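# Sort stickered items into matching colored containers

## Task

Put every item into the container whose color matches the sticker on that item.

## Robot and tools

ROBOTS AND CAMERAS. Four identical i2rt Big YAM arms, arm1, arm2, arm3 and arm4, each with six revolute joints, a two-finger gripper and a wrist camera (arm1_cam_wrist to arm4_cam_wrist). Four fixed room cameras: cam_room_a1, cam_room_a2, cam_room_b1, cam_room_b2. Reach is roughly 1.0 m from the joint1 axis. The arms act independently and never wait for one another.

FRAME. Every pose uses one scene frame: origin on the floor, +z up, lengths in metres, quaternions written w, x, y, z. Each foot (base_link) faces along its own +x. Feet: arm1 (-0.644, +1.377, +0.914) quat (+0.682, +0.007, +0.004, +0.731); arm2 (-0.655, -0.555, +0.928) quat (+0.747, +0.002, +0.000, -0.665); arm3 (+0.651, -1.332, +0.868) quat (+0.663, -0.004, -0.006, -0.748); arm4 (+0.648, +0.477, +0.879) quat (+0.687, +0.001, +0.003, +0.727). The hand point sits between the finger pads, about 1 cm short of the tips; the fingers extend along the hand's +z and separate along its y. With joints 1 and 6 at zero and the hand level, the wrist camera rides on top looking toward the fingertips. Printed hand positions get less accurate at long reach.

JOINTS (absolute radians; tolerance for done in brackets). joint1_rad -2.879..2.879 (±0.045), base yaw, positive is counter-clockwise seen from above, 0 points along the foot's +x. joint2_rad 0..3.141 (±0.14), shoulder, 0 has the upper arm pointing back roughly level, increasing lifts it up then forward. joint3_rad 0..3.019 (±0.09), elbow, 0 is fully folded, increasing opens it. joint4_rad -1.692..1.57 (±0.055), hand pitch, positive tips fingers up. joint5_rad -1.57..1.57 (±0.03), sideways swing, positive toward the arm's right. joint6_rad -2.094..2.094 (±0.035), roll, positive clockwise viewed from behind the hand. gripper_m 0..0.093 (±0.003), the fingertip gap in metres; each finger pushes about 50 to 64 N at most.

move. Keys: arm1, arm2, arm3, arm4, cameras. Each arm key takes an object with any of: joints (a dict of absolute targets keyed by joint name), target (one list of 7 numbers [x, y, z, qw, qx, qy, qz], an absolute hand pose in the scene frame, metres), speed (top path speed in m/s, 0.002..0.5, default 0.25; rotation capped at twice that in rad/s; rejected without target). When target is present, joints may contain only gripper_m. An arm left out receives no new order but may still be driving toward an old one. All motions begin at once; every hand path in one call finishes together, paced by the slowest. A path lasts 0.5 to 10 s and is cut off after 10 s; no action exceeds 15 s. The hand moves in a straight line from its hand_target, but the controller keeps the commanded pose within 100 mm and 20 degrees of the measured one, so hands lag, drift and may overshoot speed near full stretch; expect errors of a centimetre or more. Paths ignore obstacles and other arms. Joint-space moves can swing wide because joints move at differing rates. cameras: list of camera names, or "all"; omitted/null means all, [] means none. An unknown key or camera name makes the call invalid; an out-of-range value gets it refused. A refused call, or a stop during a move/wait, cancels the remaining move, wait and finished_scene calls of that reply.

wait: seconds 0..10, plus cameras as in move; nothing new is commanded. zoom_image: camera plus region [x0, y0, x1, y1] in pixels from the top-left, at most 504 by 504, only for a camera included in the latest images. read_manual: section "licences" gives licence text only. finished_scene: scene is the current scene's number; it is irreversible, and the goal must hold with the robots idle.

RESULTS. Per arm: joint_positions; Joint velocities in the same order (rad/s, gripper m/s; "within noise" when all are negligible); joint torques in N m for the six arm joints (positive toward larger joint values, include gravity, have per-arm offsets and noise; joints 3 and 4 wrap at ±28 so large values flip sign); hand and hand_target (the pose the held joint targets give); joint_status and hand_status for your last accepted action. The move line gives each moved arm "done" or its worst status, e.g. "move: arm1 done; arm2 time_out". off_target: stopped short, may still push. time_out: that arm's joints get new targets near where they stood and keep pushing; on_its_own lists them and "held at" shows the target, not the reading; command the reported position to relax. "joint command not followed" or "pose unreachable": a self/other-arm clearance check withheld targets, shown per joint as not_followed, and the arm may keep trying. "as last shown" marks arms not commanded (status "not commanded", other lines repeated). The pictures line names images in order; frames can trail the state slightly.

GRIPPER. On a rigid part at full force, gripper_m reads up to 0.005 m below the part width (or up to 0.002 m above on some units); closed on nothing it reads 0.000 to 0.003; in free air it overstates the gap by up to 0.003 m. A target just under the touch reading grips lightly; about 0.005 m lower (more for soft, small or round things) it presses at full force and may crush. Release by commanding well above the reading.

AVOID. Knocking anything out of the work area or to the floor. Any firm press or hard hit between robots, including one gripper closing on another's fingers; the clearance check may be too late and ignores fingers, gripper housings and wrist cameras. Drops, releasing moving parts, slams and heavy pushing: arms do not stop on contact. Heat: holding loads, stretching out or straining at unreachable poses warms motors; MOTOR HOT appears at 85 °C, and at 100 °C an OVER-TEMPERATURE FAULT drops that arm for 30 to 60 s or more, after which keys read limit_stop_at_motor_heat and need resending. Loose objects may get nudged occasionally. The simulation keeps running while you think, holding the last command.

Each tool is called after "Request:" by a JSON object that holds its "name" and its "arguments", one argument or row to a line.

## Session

Request:
{"name": "move", "arguments": {
  "arm1": {"joints":{"joint1_rad":1.5,"joint2_rad":0.955,"joint3_rad":0.797,"joint4_rad":-0.68,"joint5_rad":0,"joint6_rad":0,"gripper_m":0.093}},
  "arm2": {"joints":{"joint1_rad":-1.69,"joint2_rad":0.955,"joint3_rad":0.797,"joint4_rad":-0.68,"joint5_rad":0,"joint6_rad":0,"gripper_m":0.093}},
  "arm3": {"joints":{"joint1_rad":1.69,"joint2_rad":0.7,"joint3_rad":1.2,"joint4_rad":-1.25,"joint5_rad":0,"joint6_rad":0,"gripper_m":0.093}},
  "arm4": {"joints":{"joint1_rad":-1.63,"joint2_rad":0.7,"joint3_rad":1.2,"joint4_rad":-1.25,"joint5_rad":0,"joint6_rad":0,"gripper_m":0.093}},
  "cameras": ["arm1_cam_wrist","arm2_cam_wrist","arm3_cam_wrist","arm4_cam_wrist"]
}}

Scene clock: 1.93 s.
Joint torques (N m): arm1=[-1.61 -3.72 12.34 1.96 0.05 -0.05] | arm2=[0.62 -7.71 10.81 2.74 -0.07 -0.08] | arm3=[1.9 -1.44 10.45 1.91 0.08 -0.1] | arm4=[0.73 -1.67 10.82 1.61 0.03 0.17]
Motor temperatures (°C): arm1=[20 23 27 23 21 21 21] | arm2=[23 24 26 22 22 20 23] | arm3=[24 23 24 23 24 23 23] | arm4=[22 21 24 22 24 21 24]
Heat: arm1: hottest joint3_rad 27 °C; arm2: hottest joint3_rad 26 °C; arm3: hottest joint1_rad 24 °C; arm4: hottest joint3_rad 24 °C.
move: arm1 done; arm2 done; arm3 done; arm4 done
Joint velocities: within noise
arm1.joint_positions: joint1_rad=+1.497 joint2_rad=+0.959 joint3_rad=+0.790 joint4_rad=-0.697 joint5_rad=-0.002 joint6_rad=+0.007 gripper_m=+0.09306
arm1.joint_status: all done
arm1.hand: x=-1.0358 y=+1.3789 z=+1.1478 quat_wxyz=(+0.000, +0.936, -0.005, -0.352) (m; scene frame)
arm1.hand_target: x=-1.0402 y=+1.3780 z=+1.1563 quat_wxyz=(-0.001, +0.931, -0.001, -0.366) (m; scene frame)
arm1.hand_status: not commanded
arm2.joint_positions: joint1_rad=-1.689 joint2_rad=+0.964 joint3_rad=+0.808 joint4_rad=-0.697 joint5_rad=+0.001 joint6_rad=+0.015 gripper_m=+0.09310
arm2.joint_status: all done
arm2.hand: x=-1.0563 y=-0.5548 z=+1.1634 quat_wxyz=(+0.000, -0.936, +0.007, +0.351) (m; scene frame)
arm2.hand_target: x=-1.0558 y=-0.5547 z=+1.1632 quat_wxyz=(+0.002, -0.934, +0.000, +0.357) (m; scene frame)
arm2.hand_status: not commanded
arm3.joint_positions: joint1_rad=+1.679 joint2_rad=+0.703 joint3_rad=+1.184 joint4_rad=-1.262 joint5_rad=-0.001 joint6_rad=+0.006 gripper_m=+0.09306
arm3.joint_status: all done
arm3.hand: x=+0.9405 y=-1.3295 z=+1.2986 quat_wxyz=(-0.385, -0.006, -0.923, +0.007) (m; scene frame)
arm3.hand_target: x=+0.9416 y=-1.3265 z=+1.3097 quat_wxyz=(-0.399, +0.002, -0.917, +0.007) (m; scene frame)
arm3.hand_status: not commanded
arm4.joint_positions: joint1_rad=-1.627 joint2_rad=+0.705 joint3_rad=+1.168 joint4_rad=-1.263 joint5_rad=+0.001 joint6_rad=-0.013 gripper_m=+0.09311
arm4.joint_status: all done
arm4.hand: x=+0.9402 y=+0.4781 z=+1.2997 quat_wxyz=(-0.374, +0.006, -0.927, +0.004) (m; scene frame)
arm4.hand_target: x=+0.9411 y=+0.4775 z=+1.3197 quat_wxyz=(-0.397, -0.001, -0.918, +0.002) (m; scene frame)
arm4.hand_status: not commanded
pictures: arm1_cam_wrist, arm2_cam_wrist, arm3_cam_wrist, arm4_cam_wrist
Images, in order (width x height): arm1_cam_wrist 672x504, arm2_cam_wrist 672x504, arm3_cam_wrist 672x504, arm4_cam_wrist 672x504.

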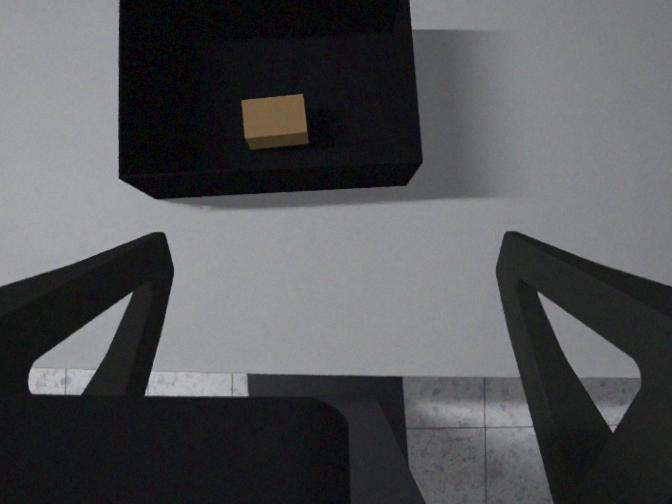

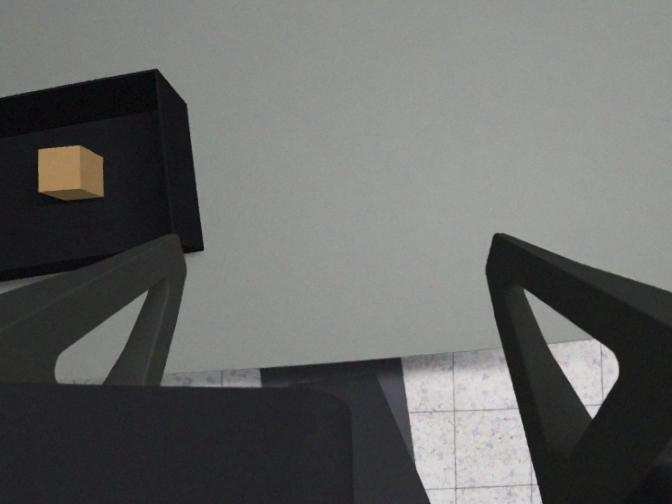

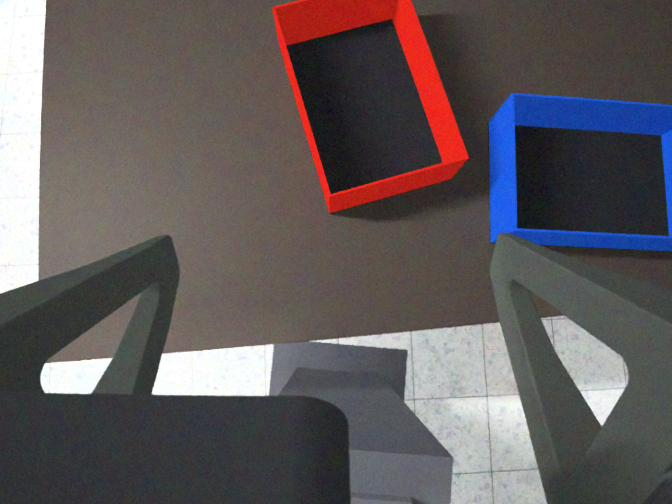

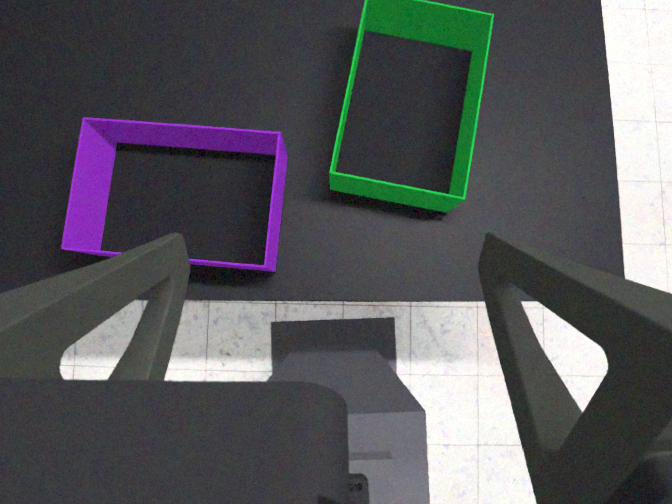

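Request:
{"name": "move", "arguments": {
  "arm1": {"target":[-1.249,1.308,0.94,0,0.9986,0.0523,0],"speed":0.4},
  "arm2": {"target":[-1.216,-0.896,0.94,0,0.9994,0.0349,0],"speed":0.4},
  "cameras": ["all"]
}}

Scene clock: 14.80 s.
Joint torques (N m): arm1=[-1.67 -17.61 13.86 -0.08 -0.05 0] | arm2=[0.26 -22.77 14.08 0.12 -0.1 0.22] | arm3=[2.08 -1.49 10.5 1.99 0.09 -0.11] | arm4=[0.62 -2.26 11.03 1.62 0.09 0.13]
Motor temperatures (°C): arm1=[20 23 29 23 21 21 21] | arm2=[23 24 28 22 22 20 23] | arm3=[24 23 26 23 24 23 23] | arm4=[22 21 28 22 24 21 24]
Heat: arm1: hottest joint3_rad 29 °C; arm2: hottest joint3_rad 28 °C; arm3: hottest joint3_rad 26 °C; arm4: hottest joint3_rad 28 °C.
move: arm1 off_target; arm2 off_target
Joint velocities: within noise
arm1.joint_positions: joint1_rad=+1.607 joint2_rad=+2.093 joint3_rad=+1.588 joint4_rad=-1.132 joint5_rad=-0.003 joint6_rad=+0.010 gripper_m=+0.09306
arm1.joint_status: not commanded
arm1.hand: x=-1.2280 y=+1.3155 z=+0.9179 quat_wxyz=(-0.002, +0.999, +0.048, +0.025) (m; scene frame)
arm1.hand_target: x=-1.2478 y=+1.3082 z=+0.9405 quat_wxyz=(+0.000, +0.999, +0.052, +0.000) (m; scene frame)
arm1.hand_status: off_target (0.031 m and 3.0 deg from the pose sent, 0.306 m and 41.7 deg at the start)
arm2.joint_positions: joint1_rad=-1.136 joint2_rad=+2.181 joint3_rad=+1.773 joint4_rad=-1.185 joint5_rad=+0.001 joint6_rad=+0.461 gripper_m=+0.09309
arm2.joint_status: not commanded
arm2.hand: x=-1.2003 y=-0.8900 z=+0.9309 quat_wxyz=(+0.007, -0.999, -0.045, -0.010) (m; scene frame)
arm2.hand_target: x=-1.2154 y=-0.8955 z=+0.9401 quat_wxyz=(+0.000, -0.999, -0.035, +0.000) (m; scene frame)
arm2.hand_status: off_target (0.019 m and 1.8 deg from the pose sent, 0.438 m and 41.4 deg at the start)
arm3, arm4: as last shown
pictures: arm1_cam_wrist, arm2_cam_wrist, arm3_cam_wrist, arm4_cam_wrist, cam_room_a1, cam_room_a2, cam_room_b1, cam_room_b2
Images, in order (width x height): arm1_cam_wrist 672x504, arm2_cam_wrist 672x504, arm3_cam_wrist 672x504, arm4_cam_wrist 672x504, cam_room_a1 672x504, cam_room_a2 672x504, cam_room_b1 672x504, cam_room_b2 672x504.

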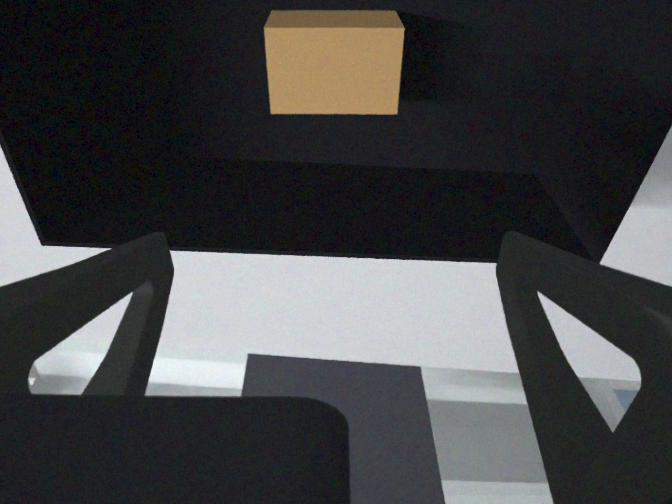

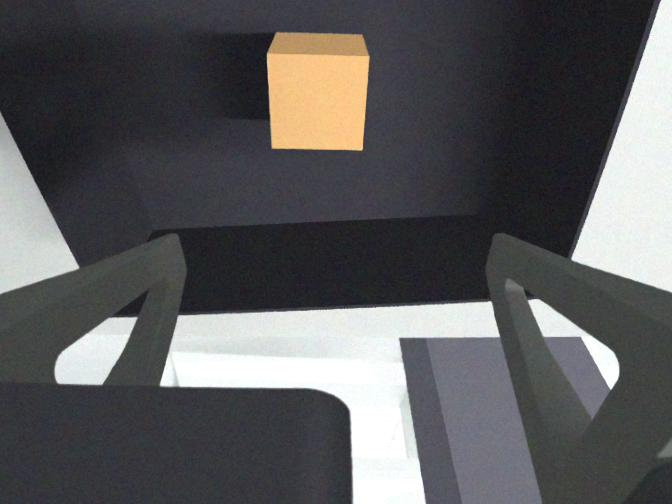

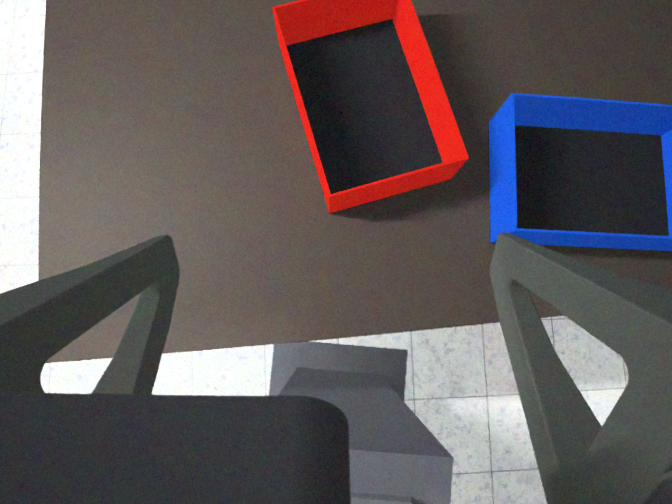

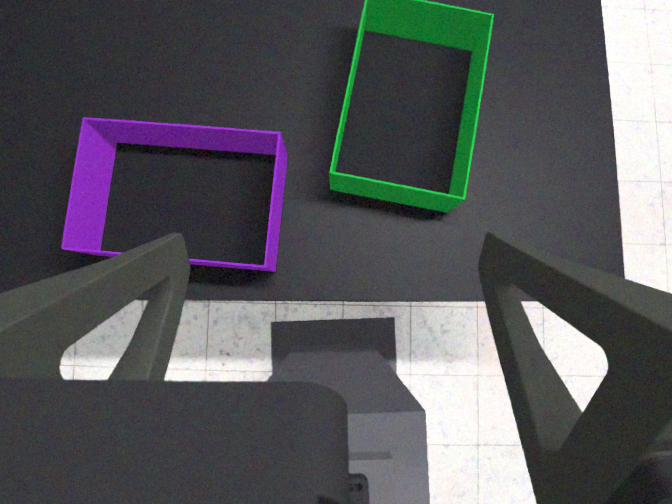

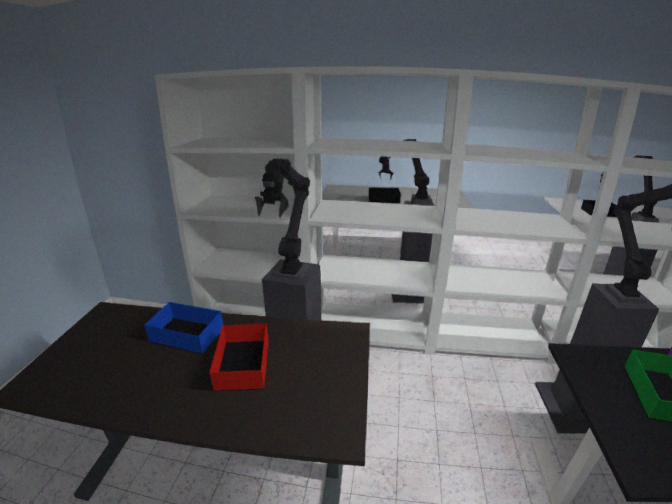

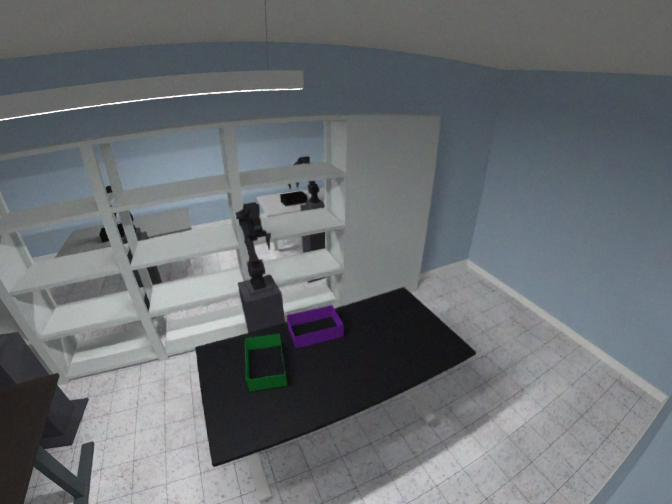

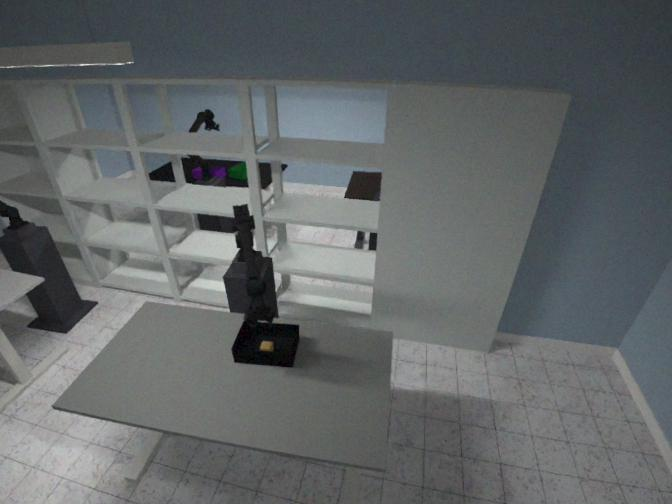

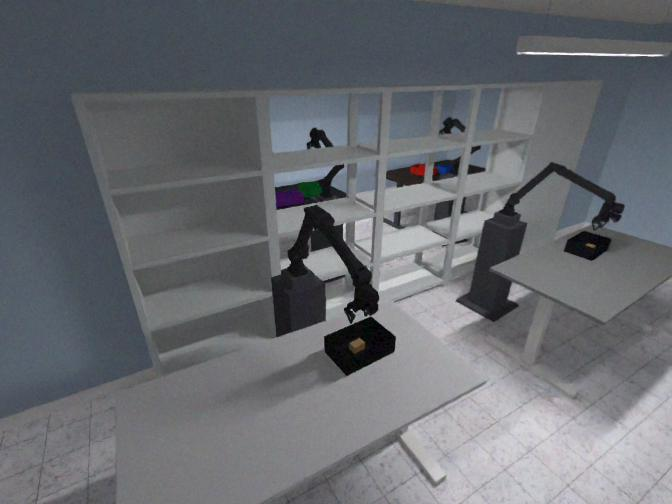

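Request:
{"name": "zoom_image", "arguments": {
  "camera": "cam_room_b1",
  "region": [220, 310, 320, 385]
}}

Request:
{"name": "zoom_image", "arguments": {
  "camera": "cam_room_b2",
  "region": [310, 310, 410, 385]
}}

Request:
{"name": "zoom_image", "arguments": {
  "camera": "cam_room_b2",
  "region": [550, 220, 622, 274]
}}

Scaled by 5.040.

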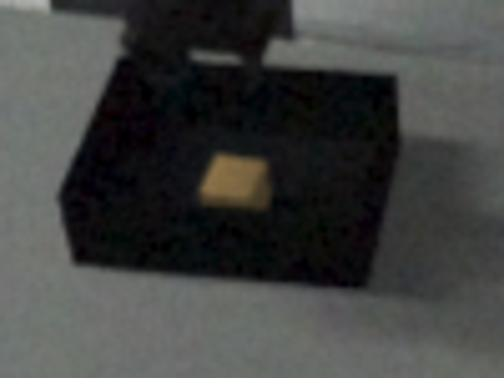

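Scaled by 5.040.

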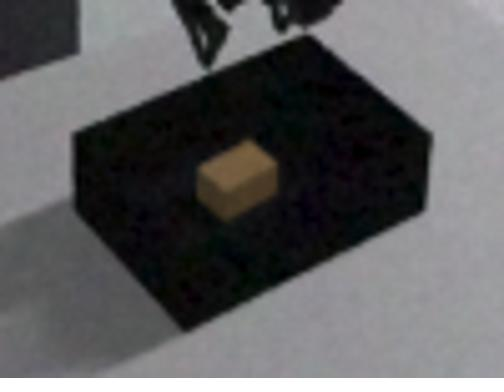

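Scaled by 7.000.

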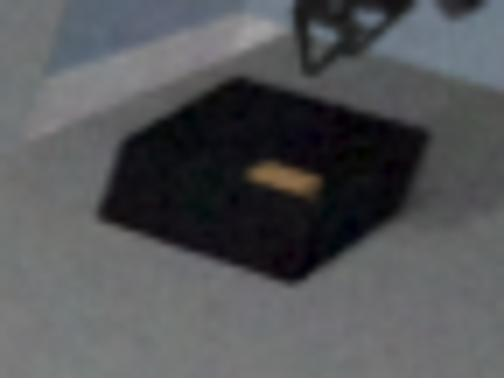

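Request:
{"name": "move", "arguments": {
  "arm1": {"target":[-1.245,1.309,0.775,0,0.9986,0.0523,0],"speed":0.2},
  "arm2": {"target":[-1.197,-0.9045,0.76,0,0.99966,0.0262,0],"speed":0.2},
  "cameras": ["arm1_cam_wrist","arm2_cam_wrist"]
}}

Scene clock: 50.43 s.
Joint torques (N m): arm1=[-0.56 -17.03 8.01 0.83 0 0.02] | arm2=[1.32 -22.83 8.49 1.25 -0.08 0.21] | arm3=[2.02 -1.55 10.48 1.94 0.07 -0.11] | arm4=[0.85 -1.67 10.86 1.66 0.06 0.14]
Motor temperatures (°C): arm1=[20 26 32 23 21 21 21] | arm2=[23 26 33 22 22 20 23] | arm3=[24 23 29 23 24 23 23] | arm4=[22 21 35 22 24 21 24]
Heat: arm1: hottest joint3_rad 32 °C; arm2: hottest joint3_rad 33 °C; arm3: hottest joint3_rad 29 °C; arm4: hottest joint3_rad 35 °C.
move: arm1 done; arm2 off_target
Joint velocities: within noise
arm1.joint_positions: joint1_rad=+1.607 joint2_rad=+2.319 joint3_rad=+1.557 joint4_rad=-0.837 joint5_rad=-0.003 joint6_rad=+0.010 gripper_m=+0.09306
arm1.joint_status: not commanded
arm1.hand: x=-1.2411 y=+1.3147 z=+0.7753 quat_wxyz=(-0.001, +0.999, +0.048, +0.007) (m; scene frame)
arm1.hand_target: x=-1.2450 y=+1.3091 z=+0.7752 quat_wxyz=(+0.000, +0.999, +0.052, +0.000) (m; scene frame)
arm1.hand_status: done (0.007 m and 0.9 deg from the pose sent, 0.144 m and 3.0 deg at the start)
arm2.joint_positions: joint1_rad=-1.122 joint2_rad=+2.404 joint3_rad=+1.723 joint4_rad=-0.878 joint5_rad=+0.001 joint6_rad=+0.506 gripper_m=+0.09309
arm2.joint_status: not commanded
arm2.hand: x=-1.2017 y=-0.9015 z=+0.7746 quat_wxyz=(-0.001, -1.000, -0.030, +0.004) (m; scene frame)
arm2.hand_target: x=-1.1967 y=-0.9043 z=+0.7603 quat_wxyz=(+0.000, -1.000, -0.026, +0.000) (m; scene frame)
arm2.hand_status: off_target (0.016 m and 0.7 deg from the pose sent, 0.172 m and 2.6 deg at the start)
arm3, arm4: as last shown
pictures: arm1_cam_wrist, arm2_cam_wrist
Images, in order (width x height): arm1_cam_wrist 672x504, arm2_cam_wrist 672x504.

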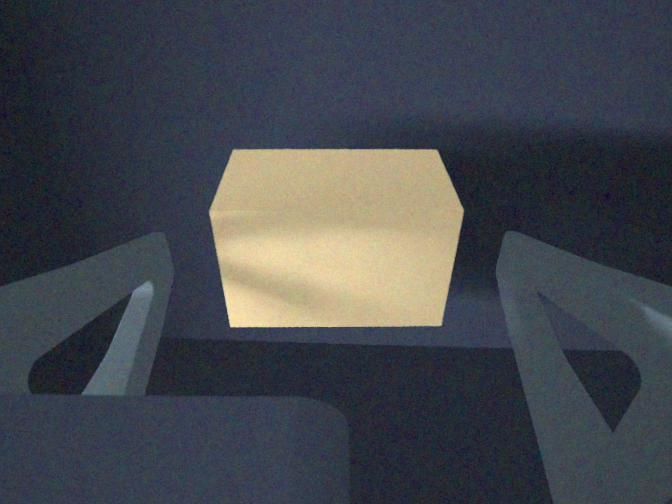

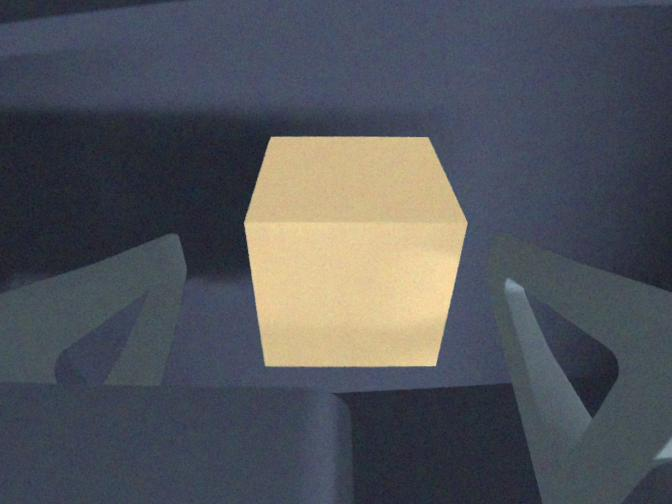

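Request:
{"name": "move", "arguments": {
  "arm1": {"target":[-1.236,1.31,0.752,0,0.9986,0.0523,0],"speed":0.1},
  "arm2": {"target":[-1.187,-0.898,0.744,0,0.99966,0.0262,0],"speed":0.1},
  "cameras": ["arm1_cam_wrist","arm2_cam_wrist"]
}}

Request:
{"name": "move", "arguments": {
  "arm1": {"joints":{"gripper_m":0.059}},
  "arm2": {"joints":{"gripper_m":0.043}},
  "cameras": ["arm1_cam_wrist","arm2_cam_wrist"]
}}

Scene clock: 65.97 s.
Joint torques (N m): arm1=[-0.5 -16.38 7.31 0.87 -0.06 -0.01] | arm2=[1.32 -22.24 7.25 1.29 -0.07 0.21] | arm3=[1.96 -1.49 10.51 1.96 0.07 -0.11] | arm4=[0.32 -1.9 10.88 1.55 0.08 0.17]
Motor temperatures (°C): arm1=[20 25 31 23 21 21 21] | arm2=[23 26 32 22 22 20 23] | arm3=[24 23 30 23 24 23 23] | arm4=[22 21 37 22 24 21 24]
Heat: arm1: hottest joint3_rad 31 °C; arm2: hottest joint3_rad 32 °C; arm3: hottest joint3_rad 30 °C; arm4: hottest joint3_rad 37 °C.
move: arm1 off_target; arm2 off_target
Joint velocities: within noise
arm1.joint_positions: joint1_rad=+1.607 joint2_rad=+2.331 joint3_rad=+1.531 joint4_rad=-0.781 joint5_rad=-0.003 joint6_rad=+0.010 gripper_m=+0.09306
arm1.joint_status: not commanded
arm1.hand: x=-1.2381 y=+1.3150 z=+0.7610 quat_wxyz=(+0.000, +0.999, +0.048, -0.002) (m; scene frame)
arm1.hand_target: x=-1.2358 y=+1.3102 z=+0.7522 quat_wxyz=(+0.000, +0.999, +0.052, +0.000) (m; scene frame)
arm1.hand_status: off_target (0.011 m and 0.6 deg from the pose sent, 0.024 m and 0.9 deg at the start)
arm2.joint_positions: joint1_rad=-1.122 joint2_rad=+2.404 joint3_rad=+1.689 joint4_rad=-0.828 joint5_rad=+0.001 joint6_rad=+0.506 gripper_m=+0.09309
arm2.joint_status: not commanded
arm2.hand: x=-1.1978 y=-0.8990 z=+0.7647 quat_wxyz=(-0.005, -0.999, -0.030, +0.011) (m; scene frame)
arm2.hand_target: x=-1.1866 y=-0.8976 z=+0.7445 quat_wxyz=(+0.000, -1.000, -0.026, +0.000) (m; scene frame)
arm2.hand_status: off_target (0.023 m and 1.5 deg from the pose sent, 0.034 m and 0.7 deg at the start)
arm3, arm4: as last shown
pictures: arm1_cam_wrist, arm2_cam_wrist
Images, in order (width x height): arm1_cam_wrist 672x504, arm2_cam_wrist 672x504.

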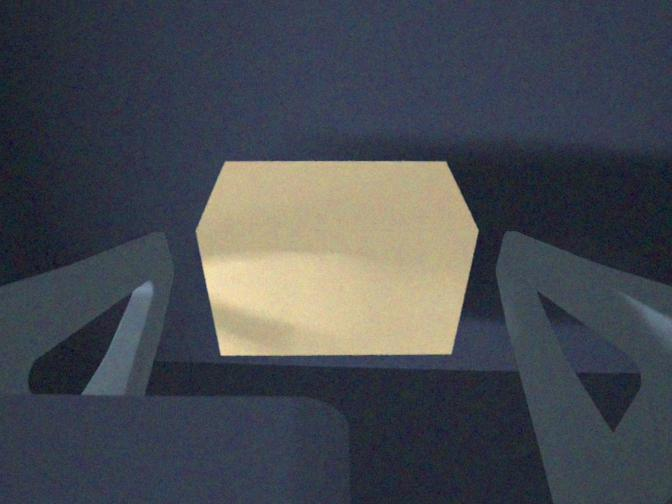

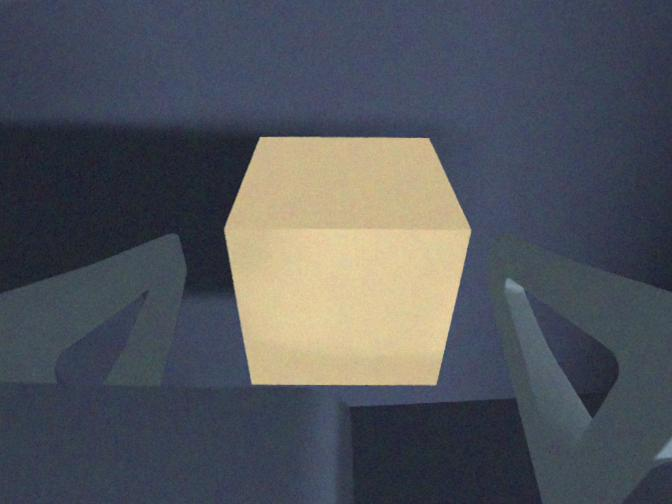

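Scene clock: 66.57 s.
Joint torques (N m): arm1=[-1.32 -16.73 7.35 0.81 -0.03 0.05] | arm2=[1.38 -22.18 7.27 1.28 -0.04 0.2] | arm3=[2.08 -1.49 10.5 2 0.07 -0.11] | arm4=[1.03 -2.32 10.91 1.54 0.04 0.19]
Motor temperatures (°C): arm1=[20 25 31 23 21 21 21] | arm2=[23 26 32 22 22 20 23] | arm3=[24 23 30 23 24 23 23] | arm4=[22 21 37 22 24 21 24]
Heat: arm1: hottest joint3_rad 31 °C; arm2: hottest joint3_rad 32 °C; arm3: hottest joint3_rad 30 °C; arm4: hottest joint3_rad 37 °C.
move: arm1 off_target; arm2 off_target
Joint velocities: within noise
arm1.joint_positions: joint1_rad=+1.607 joint2_rad=+2.331 joint3_rad=+1.531 joint4_rad=-0.781 joint5_rad=-0.003 joint6_rad=+0.010 gripper_m=+0.06774
arm1.joint_status: gripper_m off_target (ended at +0.06777, target +0.05900)
arm1.hand: x=-1.2381 y=+1.3150 z=+0.7610 quat_wxyz=(+0.000, +0.999, +0.048, -0.002) (m; scene frame)
arm1.hand_target: x=-1.2358 y=+1.3102 z=+0.7522 quat_wxyz=(+0.000, +0.999, +0.052, +0.000) (m; scene frame)
arm1.hand_status: not commanded
arm2.joint_positions: joint1_rad=-1.122 joint2_rad=+2.404 joint3_rad=+1.689 joint4_rad=-0.828 joint5_rad=+0.000 joint6_rad=+0.507 gripper_m=+0.05320
arm2.joint_status: gripper_m off_target (ended at +0.05322, target +0.04300)
arm2.hand: x=-1.1979 y=-0.8991 z=+0.7647 quat_wxyz=(-0.005, -0.999, -0.030, +0.011) (m; scene frame)
arm2.hand_target: x=-1.1866 y=-0.8976 z=+0.7445 quat_wxyz=(+0.000, -1.000, -0.026, +0.000) (m; scene frame)
arm2.hand_status: not commanded
arm3, arm4: as last shown
pictures: arm1_cam_wrist, arm2_cam_wrist
Images, in order (width x height): arm1_cam_wrist 672x504, arm2_cam_wrist 672x504.

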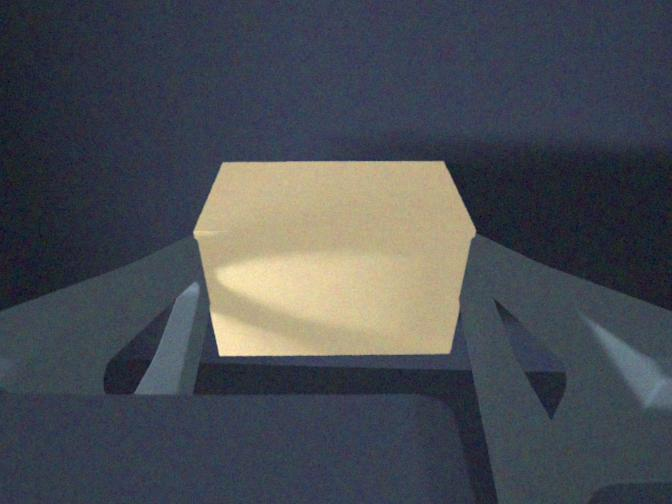

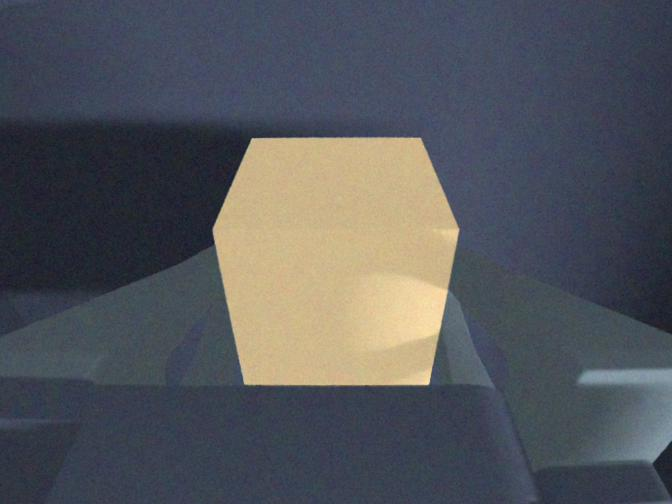

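Request:
{"name": "move", "arguments": {
  "arm1": {"target":[-1.02,1.34,1.08,0,0.9986,0.0523,0],"speed":0.35},
  "arm2": {"target":[-1.02,-0.775,1.08,0,0.99966,0.0262,0],"speed":0.35},
  "cameras": []
}}

Request:
{"name": "move", "arguments": {
  "arm1": {"joints":{"joint1_rad":1.5,"joint2_rad":0.7,"joint3_rad":1.1,"joint4_rad":-0.2,"joint5_rad":0,"joint6_rad":0}},
  "arm2": {"joints":{"joint1_rad":-1.69,"joint2_rad":0.7,"joint3_rad":1.1,"joint4_rad":-0.2,"joint5_rad":0,"joint6_rad":0}},
  "cameras": ["arm1_cam_wrist","arm2_cam_wrist","cam_room_b1","cam_room_b2"]
}}

Scene clock: 84.67 s.
Joint torques (N m): arm1=[-2.26 -7 10.92 -0.06 -0.01 -0.03] | arm2=[0.15 -12.63 9.68 0.27 -0.07 -0.07] | arm3=[1.96 -1.61 10.45 1.98 0.08 -0.1] | arm4=[0.44 -1.79 11.03 1.55 0.04 0.15]
Motor temperatures (°C): arm1=[20 26 31 23 21 21 22] | arm2=[23 26 31 22 22 20 24] | arm3=[24 23 30 23 24 23 23] | arm4=[22 21 38 22 24 21 24]
Heat: arm1: hottest joint3_rad 31 °C; arm2: hottest joint3_rad 31 °C; arm3: hottest joint3_rad 30 °C; arm4: hottest joint3_rad 38 °C.
move: arm1 done; arm2 off_target
Joint velocities: within noise
arm1.joint_positions: joint1_rad=+1.607 joint2_rad=+1.374 joint3_rad=+1.084 joint4_rad=-1.286 joint5_rad=-0.003 joint6_rad=+0.000 gripper_m=+0.06775
arm1.joint_status: not commanded
arm1.hand: x=-1.0182 y=+1.3370 z=+1.0801 quat_wxyz=(-0.001, +0.999, +0.053, -0.005) (m; scene frame)
arm1.hand_target: x=-1.0200 y=+1.3401 z=+1.0800 quat_wxyz=(+0.000, +0.999, +0.052, +0.000) (m; scene frame)
arm1.hand_status: done (0.003 m and 0.6 deg from the pose sent, 0.387 m and 0.6 deg at the start)
arm2.joint_positions: joint1_rad=-1.138 joint2_rad=+1.478 joint3_rad=+1.197 joint4_rad=-1.252 joint5_rad=+0.000 joint6_rad=+0.503 gripper_m=+0.05320
arm2.joint_status: not commanded
arm2.hand: x=-1.0226 y=-0.7803 z=+1.0889 quat_wxyz=(-0.008, -1.000, -0.023, +0.015) (m; scene frame)
arm2.hand_target: x=-1.0199 y=-0.7750 z=+1.0802 quat_wxyz=(+0.000, -1.000, -0.026, +0.000) (m; scene frame)
arm2.hand_status: off_target (0.011 m and 2.0 deg from the pose sent, 0.383 m and 1.5 deg at the start)
arm3, arm4: as last shown
pictures: none
No camera images: "cameras" was empty.

Scene clock: 86.30 s.
Joint torques (N m): arm1=[-0.56 0.97 12.74 2.58 0.02 0.07] | arm2=[0.67 -2.26 12.49 3.55 -0.11 -0.09] | arm3=[1.96 -1.49 10.48 2 0.07 -0.11] | arm4=[0.73 -1.67 10.89 1.58 0.05 0.14]
Motor temperatures (°C): arm1=[20 26 31 23 21 21 22] | arm2=[23 26 31 22 22 20 24] | arm3=[24 23 30 23 24 23 23] | arm4=[22 21 38 22 24 21 24]
Heat: arm1: hottest joint3_rad 31 °C; arm2: hottest joint3_rad 31 °C; arm3: hottest joint3_rad 30 °C; arm4: hottest joint3_rad 38 °C.
move: arm1 done; arm2 done
Joint velocities: within noise
arm1.joint_positions: joint1_rad=+1.495 joint2_rad=+0.697 joint3_rad=+1.083 joint4_rad=-0.223 joint5_rad=+0.000 joint6_rad=+0.000 gripper_m=+0.06776
arm1.joint_status: all done
arm1.hand: x=-1.0057 y=+1.3790 z=+1.5293 quat_wxyz=(-0.004, +0.641, -0.001, -0.768) (m; scene frame)
arm1.hand_target: x=-1.0030 y=+1.3768 z=+1.5435 quat_wxyz=(-0.002, +0.627, +0.000, -0.779) (m; scene frame)
arm1.hand_status: not commanded
arm2.joint_positions: joint1_rad=-1.688 joint2_rad=+0.694 joint3_rad=+1.088 joint4_rad=-0.226 joint5_rad=+0.002 joint6_rad=+0.014 gripper_m=+0.05319
arm2.joint_status: all done
arm2.hand: x=-1.0258 y=-0.5564 z=+1.5400 quat_wxyz=(-0.004, -0.646, +0.004, +0.763) (m; scene frame)
arm2.hand_target: x=-1.0252 y=-0.5560 z=+1.5514 quat_wxyz=(+0.002, -0.634, -0.001, +0.774) (m; scene frame)
arm2.hand_status: not commanded
arm3, arm4: as last shown
pictures: arm1_cam_wrist, arm2_cam_wrist, cam_room_b1, cam_room_b2
Images, in order (width x height): arm1_cam_wrist 672x504, arm2_cam_wrist 672x504, cam_room_b1 672x504, cam_room_b2 672x504.

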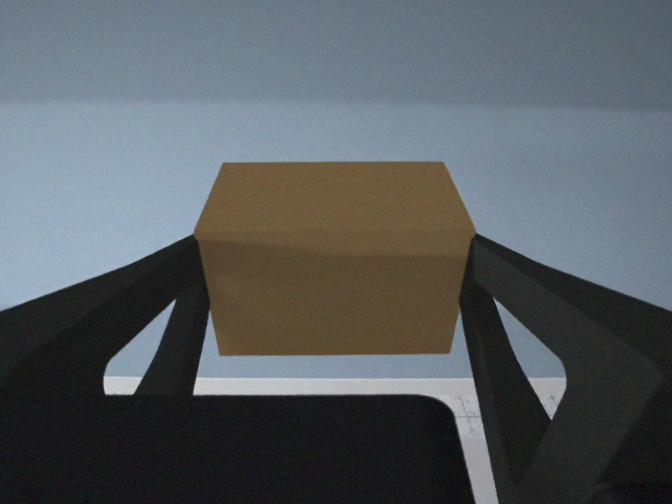

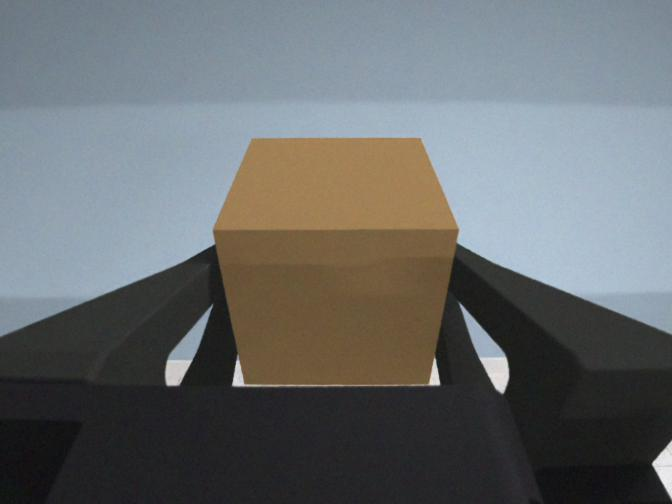

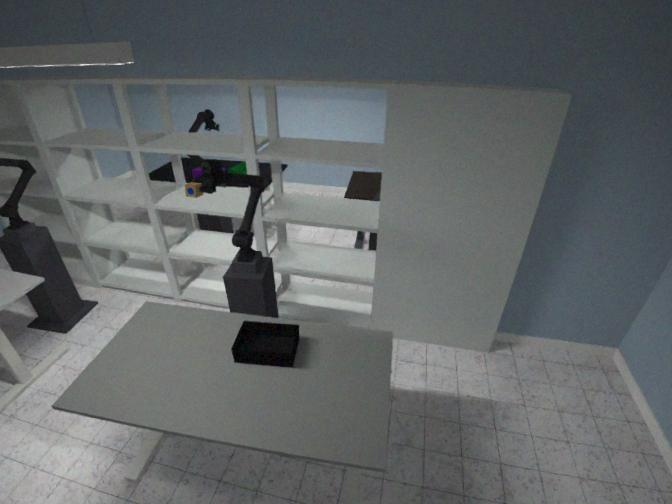

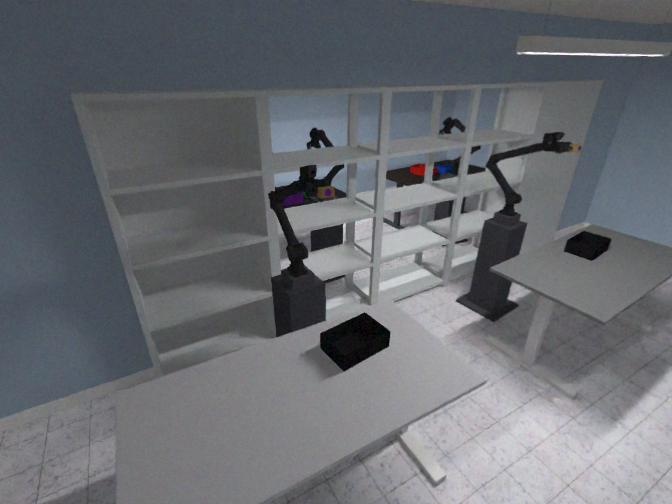

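Request:
{"name": "zoom_image", "arguments": {
  "camera": "cam_room_b1",
  "region": [170, 170, 230, 215]
}}

Request:
{"name": "zoom_image", "arguments": {
  "camera": "cam_room_b2",
  "region": [290, 170, 350, 215]
}}

Scaled by 8.400.

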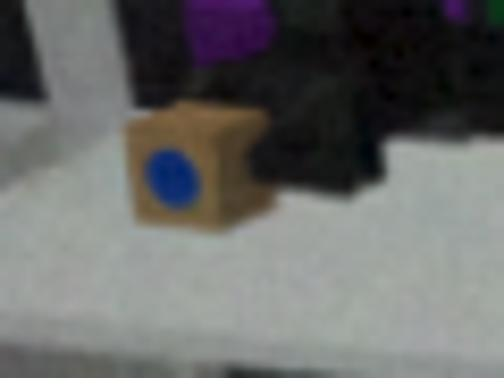

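Scaled by 8.400.

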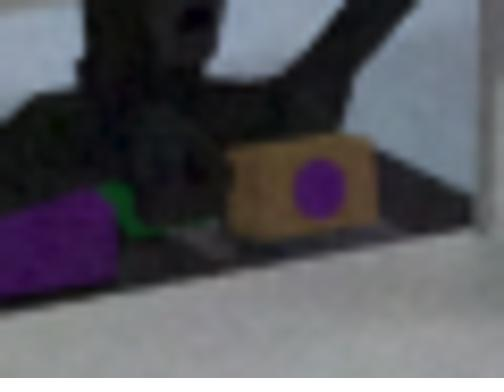

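Request:
{"name": "move", "arguments": {
  "arm1": {"joints":{"joint1_rad":-2.277,"joint2_rad":1.138,"joint3_rad":0.951,"joint4_rad":-1.384,"joint5_rad":0,"joint6_rad":0}},
  "arm2": {"joints":{"joint1_rad":0.838,"joint2_rad":1.138,"joint3_rad":0.951,"joint4_rad":-1.384,"joint5_rad":0,"joint6_rad":0}},
  "cameras": []
}}

Request:
{"name": "move", "arguments": {
  "arm1": {"target":[-0.025,0.919,1.12,0,-0.313,-0.950,0],"speed":0.4},
  "arm2": {"target":[-0.025,-1.0,1.12,0,-0.3032,-0.9529,0],"speed":0.4},
  "cameras": ["arm1_cam_wrist","arm2_cam_wrist"]
}}

Scene clock: 104.70 s.
Joint torques (N m): arm1=[-2.2 -5.6 12.22 0.08 -0.04 0.04] | arm2=[0.79 -9.76 11.17 0.2 0.09 -0.05] | arm3=[1.85 -1.44 10.47 1.98 0.08 -0.11] | arm4=[0.73 -1.9 10.88 1.43 0.07 0.14]
Motor temperatures (°C): arm1=[20 25 31 23 21 21 22] | arm2=[23 26 31 22 22 20 24] | arm3=[24 23 31 23 24 23 23] | arm4=[22 21 39 22 24 21 24]
Heat: arm1: hottest joint3_rad 31 °C; arm2: hottest joint3_rad 31 °C; arm3: hottest joint3_rad 31 °C; arm4: hottest joint3_rad 39 °C.
move: arm1 done; arm2 done
Joint velocities: within noise
arm1.joint_positions: joint1_rad=-2.274 joint2_rad=+1.156 joint3_rad=+0.927 joint4_rad=-1.374 joint5_rad=+0.002 joint6_rad=+0.000 gripper_m=+0.06781
arm1.joint_status: all done
arm1.hand: x=-0.4036 y=+1.2012 z=+1.0821 quat_wxyz=(+0.023, -0.312, -0.950, -0.003) (m; scene frame)
arm1.hand_target: x=-0.4001 y=+1.1979 z=+1.0959 quat_wxyz=(+0.008, -0.313, -0.950, +0.001) (m; scene frame)
arm1.hand_status: not commanded
arm2.joint_positions: joint1_rad=+0.838 joint2_rad=+1.154 joint3_rad=+0.942 joint4_rad=-1.372 joint5_rad=-0.002 joint6_rad=+0.012 gripper_m=+0.05318
arm2.joint_status: all done
arm2.hand: x=-0.4100 y=-0.7297 z=+1.1062 quat_wxyz=(+0.005, -0.309, -0.951, -0.005) (m; scene frame)
arm2.hand_target: x=-0.4108 y=-0.7295 z=+1.1140 quat_wxyz=(+0.000, -0.303, -0.953, -0.002) (m; scene frame)
arm2.hand_status: not commanded
arm3, arm4: as last shown
pictures: none
No camera images: "cameras" was empty.

Scene clock: 106.87 s.
Joint torques (N m): arm1=[-2.14 -22.01 16.09 0.27 -0.08 -0.01] | arm2=[1.26 -25.64 15.75 0.57 0.16 -0.01] | arm3=[1.96 -1.49 10.45 1.98 0.09 -0.11] | arm4=[0.79 -1.85 10.88 1.52 0.07 0.17]
Motor temperatures (°C): arm1=[20 25 32 23 21 21 22] | arm2=[23 26 32 22 22 20 24] | arm3=[24 23 31 23 24 23 23] | arm4=[22 21 39 22 24 21 24]
Heat: arm1: hottest joint3_rad 32 °C; arm2: hottest joint3_rad 32 °C; arm3: hottest joint3_rad 31 °C; arm4: hottest joint3_rad 39 °C.
move: arm1 off_target; arm2 off_target
Joint velocities: within noise
arm1.joint_positions: joint1_rad=-2.274 joint2_rad=+2.425 joint3_rad=+2.704 joint4_rad=-1.687 joint5_rad=-0.006 joint6_rad=+0.000 gripper_m=+0.06781
arm1.joint_status: not commanded
arm1.hand: x=-0.0292 y=+0.9272 z=+1.0942 quat_wxyz=(-0.071, -0.311, -0.948, +0.024) (m; scene frame)
arm1.hand_target: x=-0.0269 y=+0.9202 z=+1.1194 quat_wxyz=(-0.096, -0.311, -0.945, +0.032) (m; scene frame)
arm1.hand_status: off_target (0.027 m and 8.6 deg from the pose sent, 0.474 m and 2.7 deg at the start; a joint's target at an end of its range on 30 of 65 steps)
arm2.joint_positions: joint1_rad=+0.838 joint2_rad=+2.434 joint3_rad=+2.702 joint4_rad=-1.671 joint5_rad=-0.001 joint6_rad=+0.012 gripper_m=+0.05318
arm2.joint_status: not commanded
arm2.hand: x=-0.0328 y=-0.9971 z=+1.1115 quat_wxyz=(-0.081, -0.308, -0.948, +0.023) (m; scene frame)
arm2.hand_target: x=-0.0261 y=-0.9990 z=+1.1195 quat_wxyz=(-0.093, -0.302, -0.948, +0.029) (m; scene frame)
arm2.hand_status: off_target (0.012 m and 9.6 deg from the pose sent, 0.471 m and 1.1 deg at the start; a joint's target at an end of its range on 29 of 65 steps)
arm3.joint_positions: joint1_rad=+1.679 joint2_rad=+0.703 joint3_rad=+1.184 joint4_rad=-1.262 joint5_rad=-0.001 joint6_rad=+0.006 gripper_m=+0.09306
arm3.joint_status: not commanded
arm3.hand: x=+0.9405 y=-1.3295 z=+1.2986 quat_wxyz=(-0.385, -0.006, -0.923, +0.007) (m; scene frame)
arm3.hand_target: x=+0.9416 y=-1.3265 z=+1.3097 quat_wxyz=(-0.399, +0.002, -0.917, +0.007) (m; scene frame)
arm3.hand_status: not commanded
arm4.joint_positions: joint1_rad=-1.627 joint2_rad=+0.705 joint3_rad=+1.168 joint4_rad=-1.263 joint5_rad=+0.001 joint6_rad=-0.013 gripper_m=+0.09311
arm4.joint_status: not commanded
arm4.hand: x=+0.9402 y=+0.4781 z=+1.2997 quat_wxyz=(-0.374, +0.006, -0.927, +0.004) (m; scene frame)
arm4.hand_target: x=+0.9411 y=+0.4775 z=+1.3197 quat_wxyz=(-0.397, -0.001, -0.918, +0.002) (m; scene frame)
arm4.hand_status: not commanded
pictures: arm1_cam_wrist, arm2_cam_wrist
Images, in order (width x height): arm1_cam_wrist 672x504, arm2_cam_wrist 672x504.

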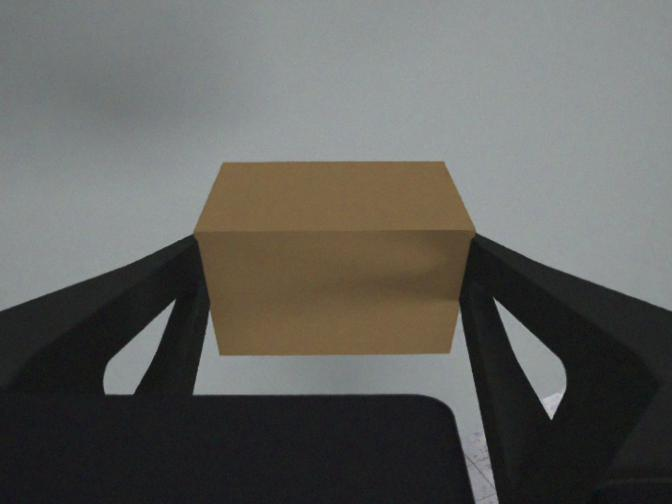

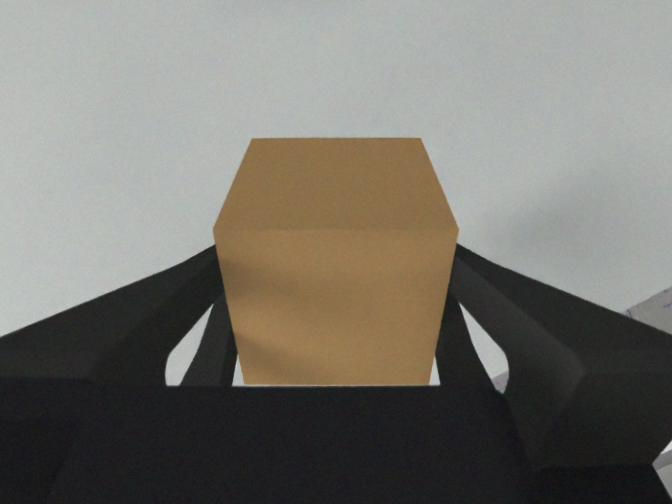

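Request:
{"name": "move", "arguments": {
  "arm1": {"target":[-0.025,0.919,1.035,0,-0.313,-0.950,0],"speed":0.14},
  "arm2": {"target":[-0.025,-1.0,1.04,0,-0.3032,-0.9529,0],"speed":0.14},
  "cameras": ["arm1_cam_wrist","arm2_cam_wrist"]
}}

Request:
{"name": "move", "arguments": {
  "arm1": {"target":[-0.025,0.919,1.018,0,-0.313,-0.950,0],"speed":0.06},
  "arm2": {"target":[-0.025,-1.0,1.02,0,-0.3032,-0.9529,0],"speed":0.06},
  "cameras": ["arm1_cam_wrist","arm2_cam_wrist"]
}}

Scene clock: 120.43 s.
Joint torques (N m): arm1=[-2.84 -21.66 14.24 0.32 -0.02 -0.01] | arm2=[1.2 -26.4 14.78 0.36 0.15 -0.01] | arm3=[1.9 -1.44 10.45 1.96 0.07 -0.11] | arm4=[0.62 -1.67 10.85 1.51 0.06 0.21]
Motor temperatures (°C): arm1=[20 27 33 23 21 21 22] | arm2=[23 28 33 22 22 20 24] | arm3=[24 23 31 23 24 23 23] | arm4=[22 21 40 22 24 21 24]
Heat: arm1: hottest joint3_rad 33 °C; arm2: hottest joint3_rad 33 °C; arm3: hottest joint3_rad 31 °C; arm4: hottest joint3_rad 40 °C.
move: arm1 off_target; arm2 off_target
Joint velocities: within noise
arm1.joint_positions: joint1_rad=-2.274 joint2_rad=+2.512 joint3_rad=+2.710 joint4_rad=-1.689 joint5_rad=-0.006 joint6_rad=+0.000 gripper_m=+0.06782
arm1.joint_status: not commanded
arm1.hand: x=-0.0278 y=+0.9257 z=+1.0320 quat_wxyz=(-0.031, -0.312, -0.950, +0.011) (m; scene frame)
arm1.hand_target: x=-0.0260 y=+0.9195 z=+1.0347 quat_wxyz=(-0.039, -0.313, -0.949, +0.013) (m; scene frame)
arm1.hand_status: off_target (0.008 m and 3.8 deg from the pose sent, 0.060 m and 8.6 deg at the start; a joint's target at an end of its range on 37 of 39 steps)
arm2.joint_positions: joint1_rad=+0.838 joint2_rad=+2.532 joint3_rad=+2.702 joint4_rad=-1.671 joint5_rad=+0.000 joint6_rad=+0.012 gripper_m=+0.05318
arm2.joint_status: not commanded
arm2.hand: x=-0.0314 y=-0.9979 z=+1.0387 quat_wxyz=(-0.034, -0.309, -0.950, +0.008) (m; scene frame)
arm2.hand_target: x=-0.0258 y=-0.9992 z=+1.0396 quat_wxyz=(-0.039, -0.303, -0.952, +0.012) (m; scene frame)
arm2.hand_status: off_target (0.007 m and 4.0 deg from the pose sent, 0.072 m and 9.6 deg at the start; a joint's target at an end of its range on 37 of 39 steps)
arm3, arm4: as last shown
pictures: arm1_cam_wrist, arm2_cam_wrist
Images, in order (width x height): arm1_cam_wrist 672x504, arm2_cam_wrist 672x504.

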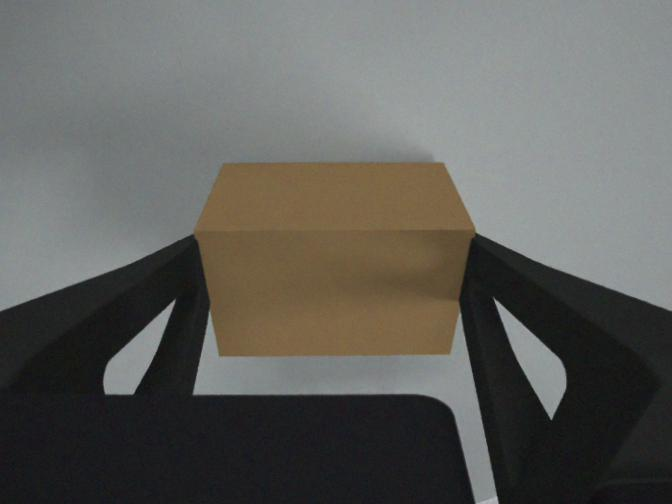

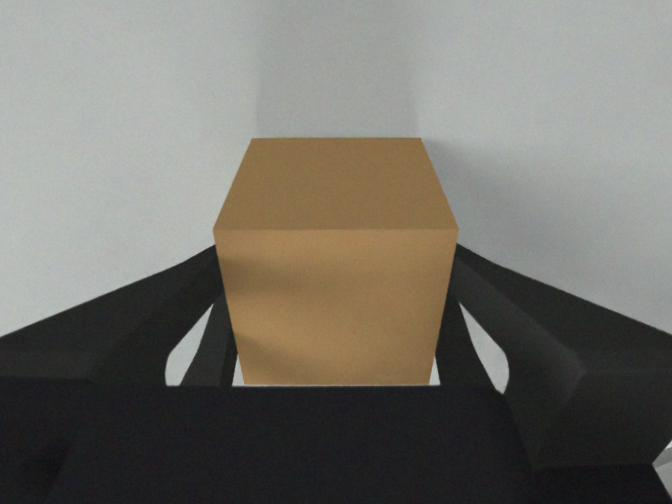

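Scene clock: 121.63 s.
Joint torques (N m): arm1=[-1.96 -19.37 14.05 0.28 -0.04 -0.02] | arm2=[1.26 -24.23 14.91 0.36 0.14 -0.02] | arm3=[1.9 -1.44 10.47 1.99 0.08 -0.11] | arm4=[0.67 -1.79 10.88 1.61 0.07 0.16]
Motor temperatures (°C): arm1=[20 27 33 23 21 21 22] | arm2=[23 28 33 22 22 20 24] | arm3=[24 23 31 23 24 23 23] | arm4=[22 21 40 22 24 21 24]
Heat: arm1: hottest joint3_rad 33 °C; arm2: hottest joint3_rad 33 °C; arm3: hottest joint3_rad 31 °C; arm4: hottest joint3_rad 40 °C.
move: arm1 off_target; arm2 off_target
Joint velocities: within noise
arm1.joint_positions: joint1_rad=-2.274 joint2_rad=+2.512 joint3_rad=+2.710 joint4_rad=-1.689 joint5_rad=-0.006 joint6_rad=+0.000 gripper_m=+0.06782
arm1.joint_status: not commanded
arm1.hand: x=-0.0279 y=+0.9257 z=+1.0317 quat_wxyz=(-0.031, -0.312, -0.950, +0.011) (m; scene frame)
arm1.hand_target: x=-0.0262 y=+0.9197 z=+1.0177 quat_wxyz=(-0.028, -0.313, -0.949, +0.009) (m; scene frame)
arm1.hand_status: off_target (0.016 m and 3.8 deg from the pose sent, 0.016 m and 3.8 deg at the start; a joint's target at an end of its range on 35 of 36 steps)
arm2.joint_positions: joint1_rad=+0.838 joint2_rad=+2.535 joint3_rad=+2.702 joint4_rad=-1.671 joint5_rad=+0.000 joint6_rad=+0.012 gripper_m=+0.05318
arm2.joint_status: not commanded
arm2.hand: x=-0.0315 y=-0.9978 z=+1.0365 quat_wxyz=(-0.032, -0.309, -0.951, +0.008) (m; scene frame)
arm2.hand_target: x=-0.0262 y=-0.9989 z=+1.0197 quat_wxyz=(-0.027, -0.303, -0.953, +0.008) (m; scene frame)
arm2.hand_status: off_target (0.018 m and 3.9 deg from the pose sent, 0.020 m and 4.0 deg at the start; a joint's target at an end of its range on 35 of 36 steps)
arm3, arm4: as last shown
pictures: arm1_cam_wrist, arm2_cam_wrist
Images, in order (width x height): arm1_cam_wrist 672x504, arm2_cam_wrist 672x504.

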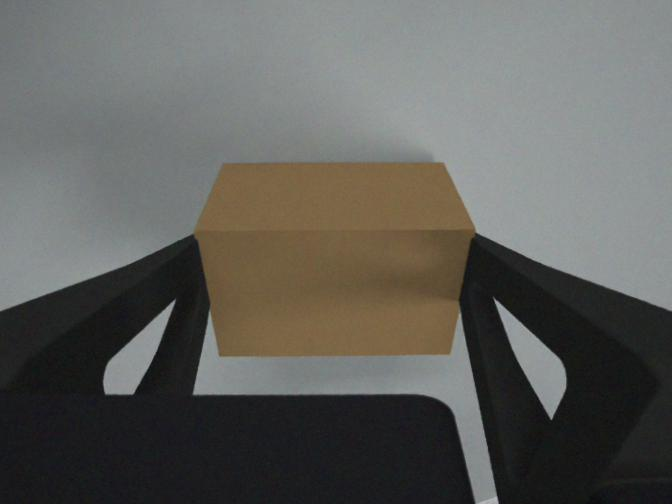

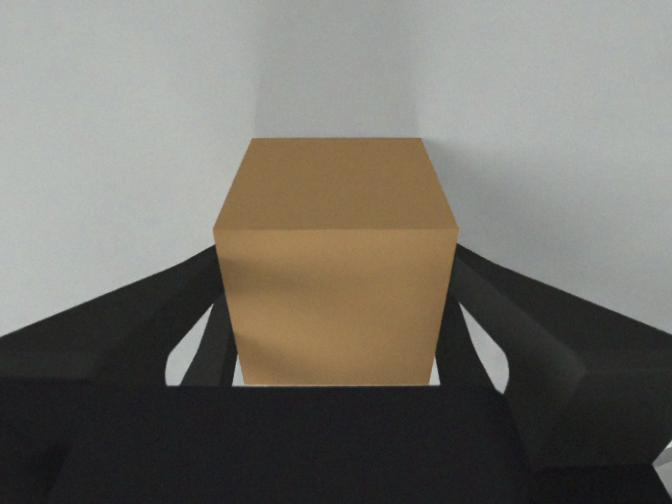

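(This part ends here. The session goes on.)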